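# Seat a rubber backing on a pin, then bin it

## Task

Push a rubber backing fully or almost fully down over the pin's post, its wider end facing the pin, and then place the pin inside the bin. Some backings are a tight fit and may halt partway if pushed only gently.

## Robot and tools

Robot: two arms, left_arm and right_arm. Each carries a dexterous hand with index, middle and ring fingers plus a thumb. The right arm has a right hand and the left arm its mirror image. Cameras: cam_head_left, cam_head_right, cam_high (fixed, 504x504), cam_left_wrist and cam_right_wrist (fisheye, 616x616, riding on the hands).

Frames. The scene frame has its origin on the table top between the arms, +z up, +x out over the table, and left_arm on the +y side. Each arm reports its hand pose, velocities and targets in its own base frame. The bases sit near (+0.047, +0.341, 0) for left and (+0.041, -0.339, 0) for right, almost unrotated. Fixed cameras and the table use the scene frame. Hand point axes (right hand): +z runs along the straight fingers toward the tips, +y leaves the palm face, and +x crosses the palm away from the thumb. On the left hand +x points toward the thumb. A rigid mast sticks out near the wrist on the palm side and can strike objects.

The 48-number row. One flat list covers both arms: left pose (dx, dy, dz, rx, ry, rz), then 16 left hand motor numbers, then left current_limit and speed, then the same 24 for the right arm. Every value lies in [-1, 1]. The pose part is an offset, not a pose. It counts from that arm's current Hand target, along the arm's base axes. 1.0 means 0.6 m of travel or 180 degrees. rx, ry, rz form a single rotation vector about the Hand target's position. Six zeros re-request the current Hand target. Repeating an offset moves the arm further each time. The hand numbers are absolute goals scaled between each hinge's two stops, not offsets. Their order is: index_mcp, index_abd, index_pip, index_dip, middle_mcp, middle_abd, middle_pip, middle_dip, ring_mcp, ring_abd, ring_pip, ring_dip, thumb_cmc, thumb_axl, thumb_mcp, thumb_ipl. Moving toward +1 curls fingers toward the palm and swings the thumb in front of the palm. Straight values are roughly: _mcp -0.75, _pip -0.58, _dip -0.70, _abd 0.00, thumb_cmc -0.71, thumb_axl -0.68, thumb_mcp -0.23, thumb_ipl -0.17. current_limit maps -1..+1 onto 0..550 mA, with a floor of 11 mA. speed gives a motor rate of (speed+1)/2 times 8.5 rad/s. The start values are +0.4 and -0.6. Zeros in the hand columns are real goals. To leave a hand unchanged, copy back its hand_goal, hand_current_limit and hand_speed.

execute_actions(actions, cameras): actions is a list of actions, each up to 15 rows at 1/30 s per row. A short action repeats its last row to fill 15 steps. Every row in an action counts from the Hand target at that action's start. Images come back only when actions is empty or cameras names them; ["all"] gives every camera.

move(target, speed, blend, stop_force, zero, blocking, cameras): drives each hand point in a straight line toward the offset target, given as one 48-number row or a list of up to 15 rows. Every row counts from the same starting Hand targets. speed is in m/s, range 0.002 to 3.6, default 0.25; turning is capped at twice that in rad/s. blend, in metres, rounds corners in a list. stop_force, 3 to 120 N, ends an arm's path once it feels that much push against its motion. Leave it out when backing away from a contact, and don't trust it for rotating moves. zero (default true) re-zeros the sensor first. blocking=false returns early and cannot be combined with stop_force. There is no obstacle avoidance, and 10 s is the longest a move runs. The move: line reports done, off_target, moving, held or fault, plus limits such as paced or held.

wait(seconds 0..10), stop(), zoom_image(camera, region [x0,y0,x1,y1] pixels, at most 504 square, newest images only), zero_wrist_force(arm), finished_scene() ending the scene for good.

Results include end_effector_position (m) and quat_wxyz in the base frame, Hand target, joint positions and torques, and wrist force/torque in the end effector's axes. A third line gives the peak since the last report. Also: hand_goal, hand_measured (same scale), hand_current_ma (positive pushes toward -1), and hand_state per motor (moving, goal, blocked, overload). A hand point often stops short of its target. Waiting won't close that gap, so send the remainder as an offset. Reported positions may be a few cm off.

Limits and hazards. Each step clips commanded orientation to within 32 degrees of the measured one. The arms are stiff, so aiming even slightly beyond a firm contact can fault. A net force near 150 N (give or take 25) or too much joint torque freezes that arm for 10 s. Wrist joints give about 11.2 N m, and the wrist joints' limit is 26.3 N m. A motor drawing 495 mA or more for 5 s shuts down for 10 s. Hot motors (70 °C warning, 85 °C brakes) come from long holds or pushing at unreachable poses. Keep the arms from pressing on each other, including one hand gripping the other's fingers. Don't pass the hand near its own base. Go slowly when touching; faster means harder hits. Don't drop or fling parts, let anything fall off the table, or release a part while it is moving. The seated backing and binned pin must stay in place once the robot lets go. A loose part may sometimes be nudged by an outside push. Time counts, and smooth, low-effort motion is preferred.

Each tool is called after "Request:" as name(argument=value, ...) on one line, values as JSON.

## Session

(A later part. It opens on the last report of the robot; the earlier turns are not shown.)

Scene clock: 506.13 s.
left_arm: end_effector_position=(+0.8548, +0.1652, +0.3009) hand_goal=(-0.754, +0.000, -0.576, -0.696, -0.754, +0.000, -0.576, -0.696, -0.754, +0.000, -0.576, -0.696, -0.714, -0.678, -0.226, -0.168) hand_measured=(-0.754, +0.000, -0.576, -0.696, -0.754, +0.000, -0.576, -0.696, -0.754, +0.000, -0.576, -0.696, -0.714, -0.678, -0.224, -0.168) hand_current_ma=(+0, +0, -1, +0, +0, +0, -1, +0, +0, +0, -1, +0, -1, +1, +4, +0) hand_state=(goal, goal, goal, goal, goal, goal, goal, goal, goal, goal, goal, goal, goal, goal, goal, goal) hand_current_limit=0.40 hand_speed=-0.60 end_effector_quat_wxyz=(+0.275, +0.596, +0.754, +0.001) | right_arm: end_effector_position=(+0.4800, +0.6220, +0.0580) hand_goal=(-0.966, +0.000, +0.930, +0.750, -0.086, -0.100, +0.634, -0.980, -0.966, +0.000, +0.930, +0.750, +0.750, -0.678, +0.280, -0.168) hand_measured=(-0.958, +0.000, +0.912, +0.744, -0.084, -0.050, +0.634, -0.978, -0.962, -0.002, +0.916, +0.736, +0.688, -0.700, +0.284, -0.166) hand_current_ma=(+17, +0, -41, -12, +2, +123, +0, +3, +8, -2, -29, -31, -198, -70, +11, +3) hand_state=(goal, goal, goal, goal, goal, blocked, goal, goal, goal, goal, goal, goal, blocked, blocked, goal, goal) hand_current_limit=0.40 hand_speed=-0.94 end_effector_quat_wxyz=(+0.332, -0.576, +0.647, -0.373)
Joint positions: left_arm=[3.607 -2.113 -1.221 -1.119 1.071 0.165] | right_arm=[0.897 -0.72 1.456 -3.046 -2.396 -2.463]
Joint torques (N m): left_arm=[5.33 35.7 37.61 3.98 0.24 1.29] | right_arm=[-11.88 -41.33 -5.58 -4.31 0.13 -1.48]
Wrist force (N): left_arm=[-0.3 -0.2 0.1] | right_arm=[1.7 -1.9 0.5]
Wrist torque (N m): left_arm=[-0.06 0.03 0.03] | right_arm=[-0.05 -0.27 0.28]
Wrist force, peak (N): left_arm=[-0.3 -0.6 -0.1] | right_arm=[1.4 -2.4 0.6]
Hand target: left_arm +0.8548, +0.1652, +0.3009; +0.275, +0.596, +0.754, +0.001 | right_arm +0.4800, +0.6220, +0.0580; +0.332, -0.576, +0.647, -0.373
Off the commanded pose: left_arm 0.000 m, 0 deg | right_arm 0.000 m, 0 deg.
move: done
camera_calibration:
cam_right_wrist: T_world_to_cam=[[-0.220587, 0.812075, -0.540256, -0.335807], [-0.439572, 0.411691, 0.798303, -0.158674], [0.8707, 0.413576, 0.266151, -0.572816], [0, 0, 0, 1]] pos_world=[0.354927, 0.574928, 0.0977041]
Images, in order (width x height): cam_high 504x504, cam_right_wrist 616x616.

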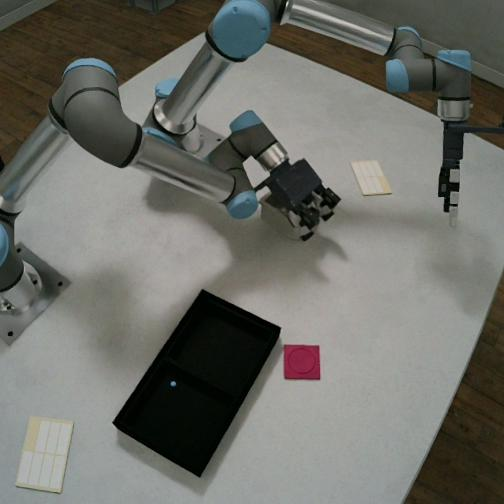

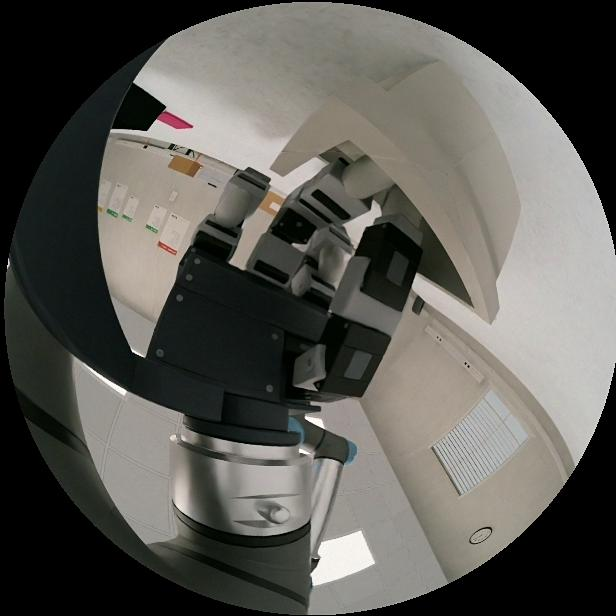

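Request:
move(target=[[0,0,0,0,0,0,-0.754,0,-0.576,-0.696,-0.754,0,-0.576,-0.696,-0.754,0,-0.576,-0.696,-0.714,-0.678,-0.226,-0.168,0.4,-0.6,0,0,-0.04,0,0,0,-0.965,0,0.93,0.75,-0.085,-0.1,0.635,-0.98,-0.965,0,0.93,0.75,0.75,-0.678,0.281,-0.168,0.4,-0.94]], speed=0.02, stop_force=4, cameras=["cam_right_wrist","cam_high"])

Request:
zoom_image(camera="cam_high", region=[250, 165, 330, 245])

Request:
zoom_image(camera="cam_right_wrist", region=[300, 60, 500, 260])

Scene clock: 508.77 s.
left_arm: end_effector_position=(+0.8548, +0.1652, +0.3009) hand_goal=(-0.754, +0.000, -0.576, -0.696, -0.754, +0.000, -0.576, -0.696, -0.754, +0.000, -0.576, -0.696, -0.714, -0.678, -0.226, -0.168) hand_measured=(-0.754, +0.000, -0.576, -0.696, -0.754, +0.000, -0.576, -0.696, -0.754, +0.000, -0.576, -0.696, -0.714, -0.678, -0.224, -0.168) hand_current_ma=(+0, +0, -1, +0, +0, +0, -1, +0, +0, +0, -1, +0, -1, +1, +4, +0) hand_state=(goal, goal, goal, goal, goal, goal, goal, goal, goal, goal, goal, goal, goal, goal, goal, goal) hand_current_limit=0.40 hand_speed=-0.60 end_effector_quat_wxyz=(+0.275, +0.596, +0.754, +0.001) | right_arm: end_effector_position=(+0.4800, +0.6220, +0.0340) hand_goal=(-0.966, +0.000, +0.930, +0.750, -0.086, -0.100, +0.634, -0.980, -0.966, +0.000, +0.930, +0.750, +0.750, -0.678, +0.280, -0.168) hand_measured=(-0.958, +0.000, +0.912, +0.744, -0.084, -0.050, +0.634, -0.978, -0.962, -0.002, +0.916, +0.736, +0.688, -0.700, +0.284, -0.166) hand_current_ma=(+17, +0, -41, -12, +2, +123, +0, +3, +8, -2, -29, -31, -198, -70, +11, +3) hand_state=(goal, goal, goal, goal, goal, blocked, goal, goal, goal, goal, goal, goal, blocked, blocked, goal, goal) hand_current_limit=0.40 hand_speed=-0.94 end_effector_quat_wxyz=(+0.332, -0.576, +0.647, -0.373)
Joint positions: left_arm=[3.607 -2.113 -1.221 -1.119 1.071 0.165] | right_arm=[0.897 -0.681 1.457 -3.086 -2.396 -2.463]
Joint torques (N m): left_arm=[5.57 35.49 38.19 4.03 0.22 1.3] | right_arm=[-11.31 -43.29 -30.07 -4.28 0.08 -1.24]
Wrist force (N): left_arm=[0.0 -0.4 0.0] | right_arm=[1.6 -1.8 0.6]
Wrist torque (N m): left_arm=[-0.07 0.00 0.05] | right_arm=[-0.05 -0.27 0.28]
Wrist force, peak (N): left_arm=[-0.3 -0.6 0.1] | right_arm=[1.8 -2.1 0.7]
Hand target: left_arm +0.8548, +0.1652, +0.3009; +0.275, +0.596, +0.754, +0.001 | right_arm +0.4800, +0.6220, +0.0340; +0.332, -0.576, +0.647, -0.373
Off the commanded pose: left_arm 0.000 m, 0 deg | right_arm 0.000 m, 0 deg.
move: done
camera_calibration:
cam_right_wrist: T_world_to_cam=[[-0.220622, 0.812108, -0.540191, -0.348785], [-0.439554, 0.411625, 0.798346, -0.139487], [0.8707, 0.413576, 0.266152, -0.566428], [0, 0, 0, 1]] pos_world=[0.354927, 0.574929, 0.0737041]
Images, in order (width x height): cam_high 504x504, cam_right_wrist 616x616.

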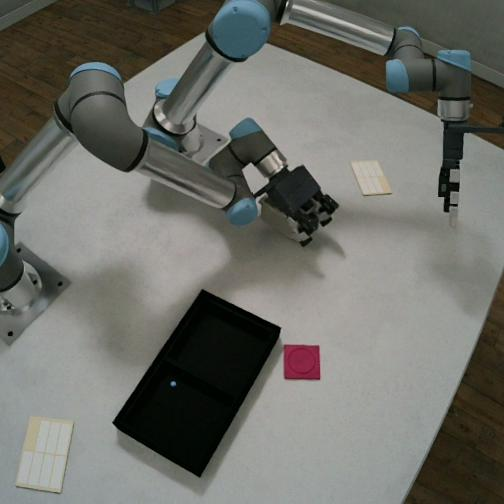

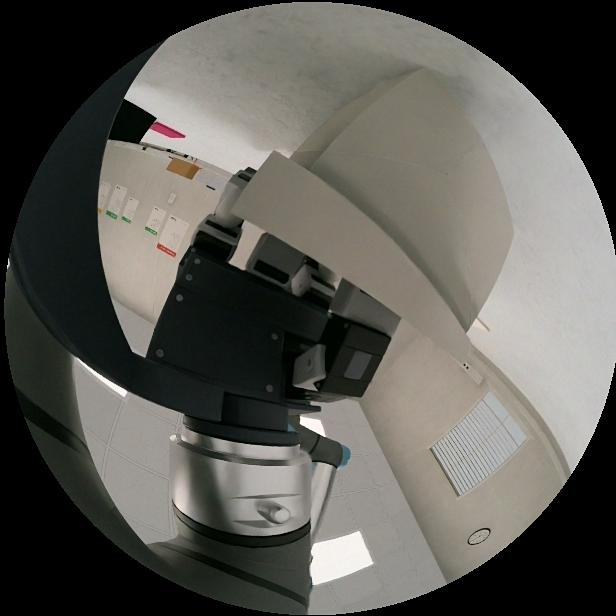

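Scaled by 6.300 from the camera's 504x504 image, which has a finer 720x720 frame.

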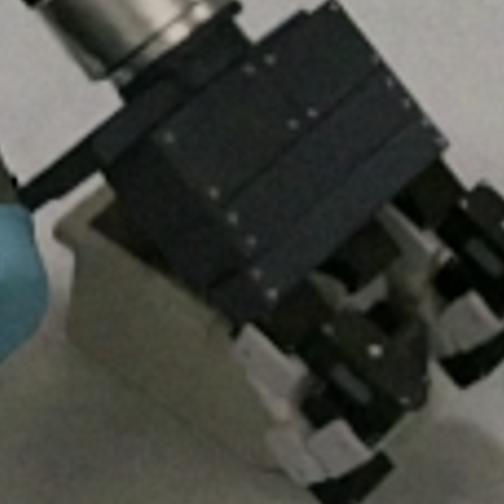

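Scaled by 2.520 from the camera's 616x616 image, which has a finer 880x880 frame.

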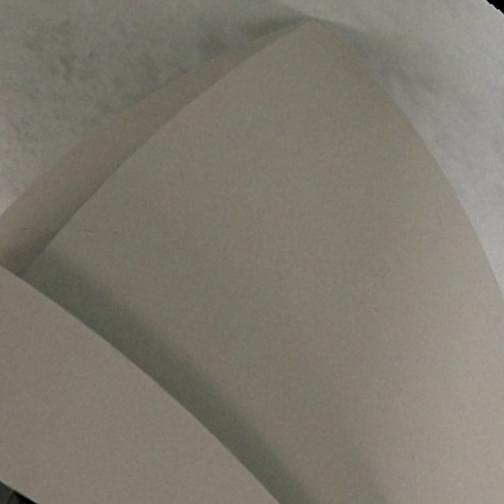

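Request:
move(target=[[0,0,0,0,0,0,-0.754,0,-0.576,-0.696,-0.754,0,-0.576,-0.696,-0.754,0,-0.576,-0.696,-0.714,-0.678,-0.226,-0.168,0.4,-0.6,0,0,-0.012,0,0,0,-0.965,0,0.93,0.75,-0.085,-0.1,0.635,-0.98,-0.965,0,0.93,0.75,0.75,-0.678,0.281,-0.168,0.4,-0.94]], speed=0.01, stop_force=3)

Scene clock: 510.57 s.
left_arm: end_effector_position=(+0.8548, +0.1652, +0.3009) hand_goal=(-0.754, +0.000, -0.576, -0.696, -0.754, +0.000, -0.576, -0.696, -0.754, +0.000, -0.576, -0.696, -0.714, -0.678, -0.226, -0.168) hand_measured=(-0.754, +0.000, -0.576, -0.696, -0.754, +0.000, -0.576, -0.696, -0.754, +0.000, -0.576, -0.696, -0.714, -0.678, -0.224, -0.168) hand_current_ma=(+0, +0, -1, +0, +0, +0, -1, +0, +0, +0, -1, +0, -1, +1, +4, +0) hand_state=(goal, goal, goal, goal, goal, goal, goal, goal, goal, goal, goal, goal, goal, goal, goal, goal) hand_current_limit=0.40 hand_speed=-0.60 end_effector_quat_wxyz=(+0.275, +0.596, +0.754, +0.001) | right_arm: end_effector_position=(+0.4800, +0.6220, +0.0297) hand_goal=(-0.966, +0.000, +0.930, +0.750, -0.086, -0.100, +0.634, -0.980, -0.966, +0.000, +0.930, +0.750, +0.750, -0.678, +0.280, -0.168) hand_measured=(-0.958, +0.000, +0.912, +0.744, -0.084, -0.056, +0.640, -0.978, -0.962, -0.002, +0.916, +0.736, +0.688, -0.700, +0.286, -0.166) hand_current_ma=(+17, +0, -41, -12, +2, +105, +8, +3, +8, -2, -29, -31, -198, -71, +12, +3) hand_state=(goal, goal, goal, goal, goal, blocked, goal, goal, goal, goal, goal, goal, blocked, blocked, goal, goal) hand_current_limit=0.40 hand_speed=-0.94 end_effector_quat_wxyz=(+0.332, -0.576, +0.647, -0.373)
Joint positions: left_arm=[3.607 -2.113 -1.221 -1.119 1.071 0.165] | right_arm=[0.897 -0.674 1.457 -3.093 -2.396 -2.463]
Joint torques (N m): left_arm=[6.05 35.57 38.04 4.07 0.2 1.32] | right_arm=[-11.18 -58.52 -18.23 -0.67 0 -0.87]
Wrist force (N): left_arm=[-0.2 -0.4 0.2] | right_arm=[1.4 -2.5 -0.1]
Wrist torque (N m): left_arm=[-0.09 0.02 0.04] | right_arm=[-0.07 -0.25 0.26]
Wrist force, peak (N): left_arm=[-0.4 -0.5 0.0] | right_arm=[0.8 -6.0 -1.4]
Hand target: left_arm +0.8548, +0.1652, +0.3009; +0.275, +0.596, +0.754, +0.001 | right_arm +0.4800, +0.6220, +0.0296; +0.332, -0.576, +0.647, -0.373 (not the last commanded pose)
Off the commanded pose: left_arm 0.000 m, 0 deg | right_arm 0.003 m, 0 deg.
move: contact (right_arm)

Request:
move(target=[[0,0,0,0,0,0,-0.754,0,-0.576,-0.696,-0.754,0,-0.576,-0.696,-0.754,0,-0.576,-0.696,-0.714,-0.678,-0.226,-0.168,0.4,-0.6,0,0,0,0,0,0,-0.965,0,0.93,0.75,-0.085,-0.02,0.635,-0.98,-0.965,0,0.93,0.75,0.70,-0.678,0.281,-0.168,0.4,-0.94]], speed=0.02)

Request:
move(target=[[0,0,0,0,0,0,-0.754,0,-0.576,-0.696,-0.754,0,-0.576,-0.696,-0.754,0,-0.576,-0.696,-0.714,-0.678,-0.226,-0.168,0.4,-0.6,0,0,0,0,0,0,-0.965,0,0.93,0.75,-0.085,0.18,0.635,-0.98,-0.965,0,0.93,0.75,0.65,-0.678,0.281,-0.168,0.4,-0.9]], speed=0.02)

Request:
move(target=[[0,0,0,0,0,0,-0.754,0,-0.576,-0.696,-0.754,0,-0.576,-0.696,-0.754,0,-0.576,-0.696,-0.714,-0.678,-0.226,-0.168,0.4,-0.6,0,0,0.06,0,0,0,-0.965,0,0.93,0.75,-0.085,0.18,0.635,-0.98,-0.965,0,0.93,0.75,0.65,-0.678,0.281,-0.168,0.4,-0.9],[0,0,0,0,0,0,-0.754,0,-0.576,-0.696,-0.754,0,-0.576,-0.696,-0.754,0,-0.576,-0.696,-0.714,-0.678,-0.226,-0.168,0.4,-0.6,0,0,0.12,0,0,0,-0.965,0,0.93,0.75,-0.085,0.18,0.635,-0.98,-0.965,0,0.93,0.75,0.65,-0.678,0.281,-0.168,0.4,-0.9]], speed=[0.025, 0.08], blend=0.01, cameras=["cam_right_wrist","cam_high"])

Request:
zoom_image(camera="cam_right_wrist", region=[300, 60, 500, 260])

Scene clock: 511.63 s.
left_arm: end_effector_position=(+0.8548, +0.1652, +0.3009) hand_goal=(-0.754, +0.000, -0.576, -0.696, -0.754, +0.000, -0.576, -0.696, -0.754, +0.000, -0.576, -0.696, -0.714, -0.678, -0.226, -0.168) hand_measured=(-0.754, +0.000, -0.576, -0.696, -0.754, +0.000, -0.576, -0.696, -0.754, +0.000, -0.576, -0.696, -0.714, -0.678, -0.224, -0.168) hand_current_ma=(+0, +0, -1, +0, +0, +0, -1, +0, +0, +0, -1, +0, -1, +1, +4, +0) hand_state=(goal, goal, goal, goal, goal, goal, goal, goal, goal, goal, goal, goal, goal, goal, goal, goal) hand_current_limit=0.40 hand_speed=-0.60 end_effector_quat_wxyz=(+0.275, +0.596, +0.754, +0.001) | right_arm: end_effector_position=(+0.4800, +0.6220, +0.0297) hand_goal=(-0.966, +0.000, +0.930, +0.750, -0.086, -0.020, +0.634, -0.980, -0.966, +0.000, +0.930, +0.750, +0.700, -0.678, +0.280, -0.168) hand_measured=(-0.958, +0.000, +0.912, +0.744, -0.082, -0.020, +0.640, -0.978, -0.962, -0.002, +0.916, +0.736, +0.684, -0.694, +0.286, -0.166) hand_current_ma=(+17, +0, -41, -12, +5, +0, +8, +3, +8, -2, -29, -31, -38, -46, +12, +3) hand_state=(goal, goal, goal, goal, goal, goal, goal, goal, goal, goal, goal, goal, goal, goal, goal, goal) hand_current_limit=0.40 hand_speed=-0.94 end_effector_quat_wxyz=(+0.332, -0.576, +0.647, -0.373)
Joint positions: left_arm=[3.607 -2.113 -1.221 -1.119 1.071 0.165] | right_arm=[0.897 -0.674 1.457 -3.093 -2.396 -2.463]
Joint torques (N m): left_arm=[5.37 35.68 38.42 4.06 0.23 1.24] | right_arm=[-11.94 -57.53 -6.47 -0.51 -0.01 -0.8]
Wrist force (N): left_arm=[-0.4 -0.4 0.1] | right_arm=[1.4 -2.6 -0.1]
Wrist torque (N m): left_arm=[-0.08 0.05 0.03] | right_arm=[-0.05 -0.26 0.27]
Wrist force, peak (N): left_arm=[-0.3 -0.6 0.1] | right_arm=[1.5 -3.0 -0.1]
Hand target: left_arm +0.8548, +0.1652, +0.3009; +0.275, +0.596, +0.754, +0.001 | right_arm +0.4800, +0.6220, +0.0296; +0.332, -0.576, +0.647, -0.373
Off the commanded pose: left_arm 0.000 m, 0 deg | right_arm 0.000 m, 0 deg.
move: done

Scene clock: 512.37 s.
left_arm: end_effector_position=(+0.8548, +0.1652, +0.3009) hand_goal=(-0.754, +0.000, -0.576, -0.696, -0.754, +0.000, -0.576, -0.696, -0.754, +0.000, -0.576, -0.696, -0.714, -0.678, -0.226, -0.168) hand_measured=(-0.754, +0.000, -0.576, -0.696, -0.754, +0.000, -0.576, -0.696, -0.754, +0.000, -0.576, -0.696, -0.714, -0.678, -0.224, -0.168) hand_current_ma=(+0, +0, -1, +0, +0, +0, -1, +0, +0, +0, -1, +0, -1, +1, +4, +0) hand_state=(goal, goal, goal, goal, goal, goal, goal, goal, goal, goal, goal, goal, goal, goal, goal, goal) hand_current_limit=0.40 hand_speed=-0.60 end_effector_quat_wxyz=(+0.275, +0.596, +0.754, +0.001) | right_arm: end_effector_position=(+0.4800, +0.6220, +0.0296) hand_goal=(-0.966, +0.000, +0.930, +0.750, -0.086, +0.180, +0.634, -0.980, -0.966, +0.000, +0.930, +0.750, +0.650, -0.678, +0.280, -0.168) hand_measured=(-0.958, +0.000, +0.912, +0.744, -0.082, +0.176, +0.634, -0.978, -0.962, -0.002, +0.916, +0.736, +0.652, -0.680, +0.282, -0.166) hand_current_ma=(+17, +0, -41, -12, +5, -5, +0, +3, +8, -2, -29, -31, +3, -4, +2, +3) hand_state=(goal, goal, goal, goal, goal, goal, goal, goal, goal, goal, goal, goal, goal, goal, goal, goal) hand_current_limit=0.40 hand_speed=-0.90 end_effector_quat_wxyz=(+0.332, -0.576, +0.647, -0.373)
Joint positions: left_arm=[3.607 -2.113 -1.221 -1.119 1.071 0.165] | right_arm=[0.897 -0.674 1.457 -3.093 -2.396 -2.463]
Joint torques (N m): left_arm=[6.39 36.04 37.79 3.87 0.16 1.32] | right_arm=[-10.5 -56.28 -5.3 -0.63 -0.18 -0.67]
Wrist force (N): left_arm=[-0.3 -0.4 0.0] | right_arm=[1.7 -1.9 0.4]
Wrist torque (N m): left_arm=[-0.08 0.03 0.03] | right_arm=[-0.04 -0.28 0.28]
Wrist force, peak (N): left_arm=[-0.2 -0.6 0.2] | right_arm=[1.5 -2.6 0.2]
Hand target: left_arm +0.8548, +0.1652, +0.3009; +0.275, +0.596, +0.754, +0.001 | right_arm +0.4800, +0.6220, +0.0296; +0.332, -0.576, +0.647, -0.373
Off the commanded pose: left_arm 0.000 m, 0 deg | right_arm 0.000 m, 0 deg.
move: done

Scene clock: 514.73 s.
left_arm: end_effector_position=(+0.8548, +0.1652, +0.3009) hand_goal=(-0.754, +0.000, -0.576, -0.696, -0.754, +0.000, -0.576, -0.696, -0.754, +0.000, -0.576, -0.696, -0.714, -0.678, -0.226, -0.168) hand_measured=(-0.754, +0.000, -0.576, -0.696, -0.754, +0.000, -0.576, -0.696, -0.754, +0.000, -0.576, -0.696, -0.714, -0.678, -0.224, -0.168) hand_current_ma=(+0, +0, -1, +0, +0, +0, -1, +0, +0, +0, -1, +0, -1, +1, +4, +0) hand_state=(goal, goal, goal, goal, goal, goal, goal, goal, goal, goal, goal, goal, goal, goal, goal, goal) hand_current_limit=0.40 hand_speed=-0.60 end_effector_quat_wxyz=(+0.275, +0.596, +0.754, +0.001) | right_arm: end_effector_position=(+0.4800, +0.6220, +0.1015) hand_goal=(-0.966, +0.000, +0.930, +0.750, -0.086, +0.180, +0.634, -0.980, -0.966, +0.000, +0.930, +0.750, +0.650, -0.678, +0.280, -0.168) hand_measured=(-0.958, +0.000, +0.912, +0.744, -0.082, +0.176, +0.634, -0.978, -0.962, -0.002, +0.916, +0.736, +0.652, -0.680, +0.282, -0.166) hand_current_ma=(+17, +0, -41, -12, +5, -5, +0, +3, +8, -2, -29, -31, +3, -4, +2, +3) hand_state=(goal, goal, goal, goal, goal, goal, goal, goal, goal, goal, goal, goal, goal, goal, goal, goal) hand_current_limit=0.40 hand_speed=-0.90 end_effector_quat_wxyz=(+0.332, -0.576, +0.647, -0.373)
Joint positions: left_arm=[3.607 -2.113 -1.221 -1.119 1.071 0.165] | right_arm=[0.897 -0.786 1.446 -2.97 -2.396 -2.463]
Joint torques (N m): left_arm=[5.47 36.12 38.33 4.02 0.15 1.34] | right_arm=[-11.6 -57.37 -32.91 -0.27 -0.43 1.65]
Wrist force (N): left_arm=[-0.2 -0.5 0.2] | right_arm=[1.7 -1.9 0.3]
Wrist torque (N m): left_arm=[-0.10 0.02 0.04] | right_arm=[-0.03 -0.27 0.27]
Wrist force, peak (N): left_arm=[-0.3 -0.6 0.0] | right_arm=[1.5 -2.8 0.3]
Hand target: left_arm +0.8548, +0.1652, +0.3009; +0.275, +0.596, +0.754, +0.001 | right_arm +0.4800, +0.6220, +0.1016; +0.332, -0.576, +0.647, -0.373
Off the commanded pose: left_arm 0.000 m, 0 deg | right_arm 0.000 m, 0 deg.
move: done
camera_calibration:
cam_right_wrist: T_world_to_cam=[[-0.220693, 0.812075, -0.540212, -0.312221], [-0.43959, 0.411608, 0.798336, -0.193431], [0.870664, 0.413659, 0.266141, -0.584453], [0, 0, 0, 1]] pos_world=[0.354927, 0.574929, 0.141304]
Images, in order (width x height): cam_high 504x504, cam_right_wrist 616x616.

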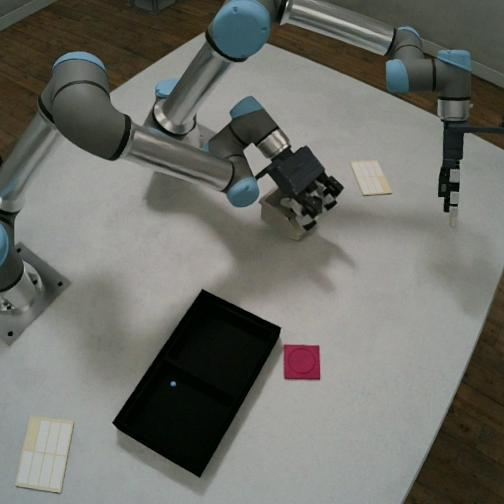

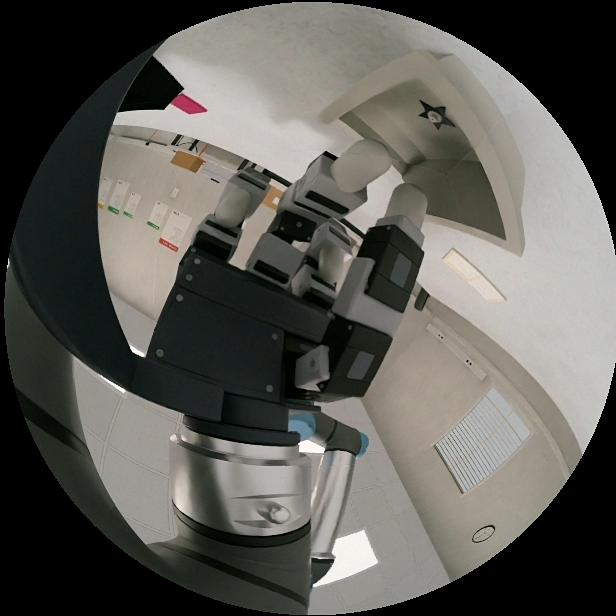

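Scaled by 2.520 from the camera's 616x616 image, which has a finer 880x880 frame.

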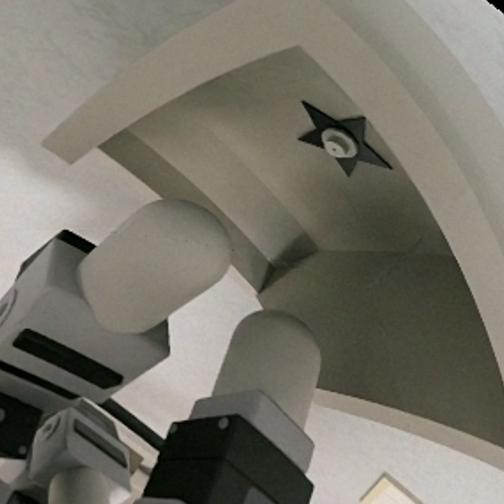

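Request:
zoom_image(camera="cam_right_wrist", region=[412, 92, 462, 142])

Scaled by 10.080 from the camera's 616x616 image, which has a finer 880x880 frame.

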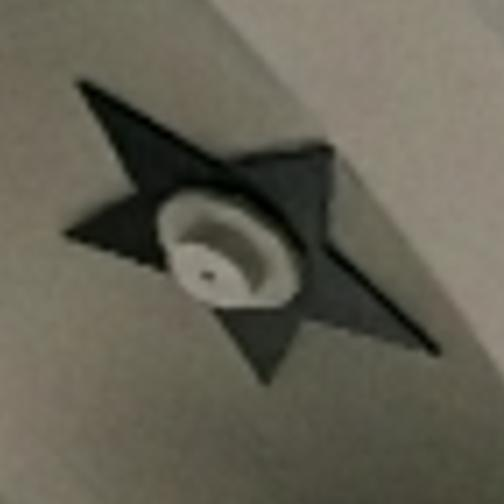

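Request:
finished_scene()

The scene is finished: the task was done.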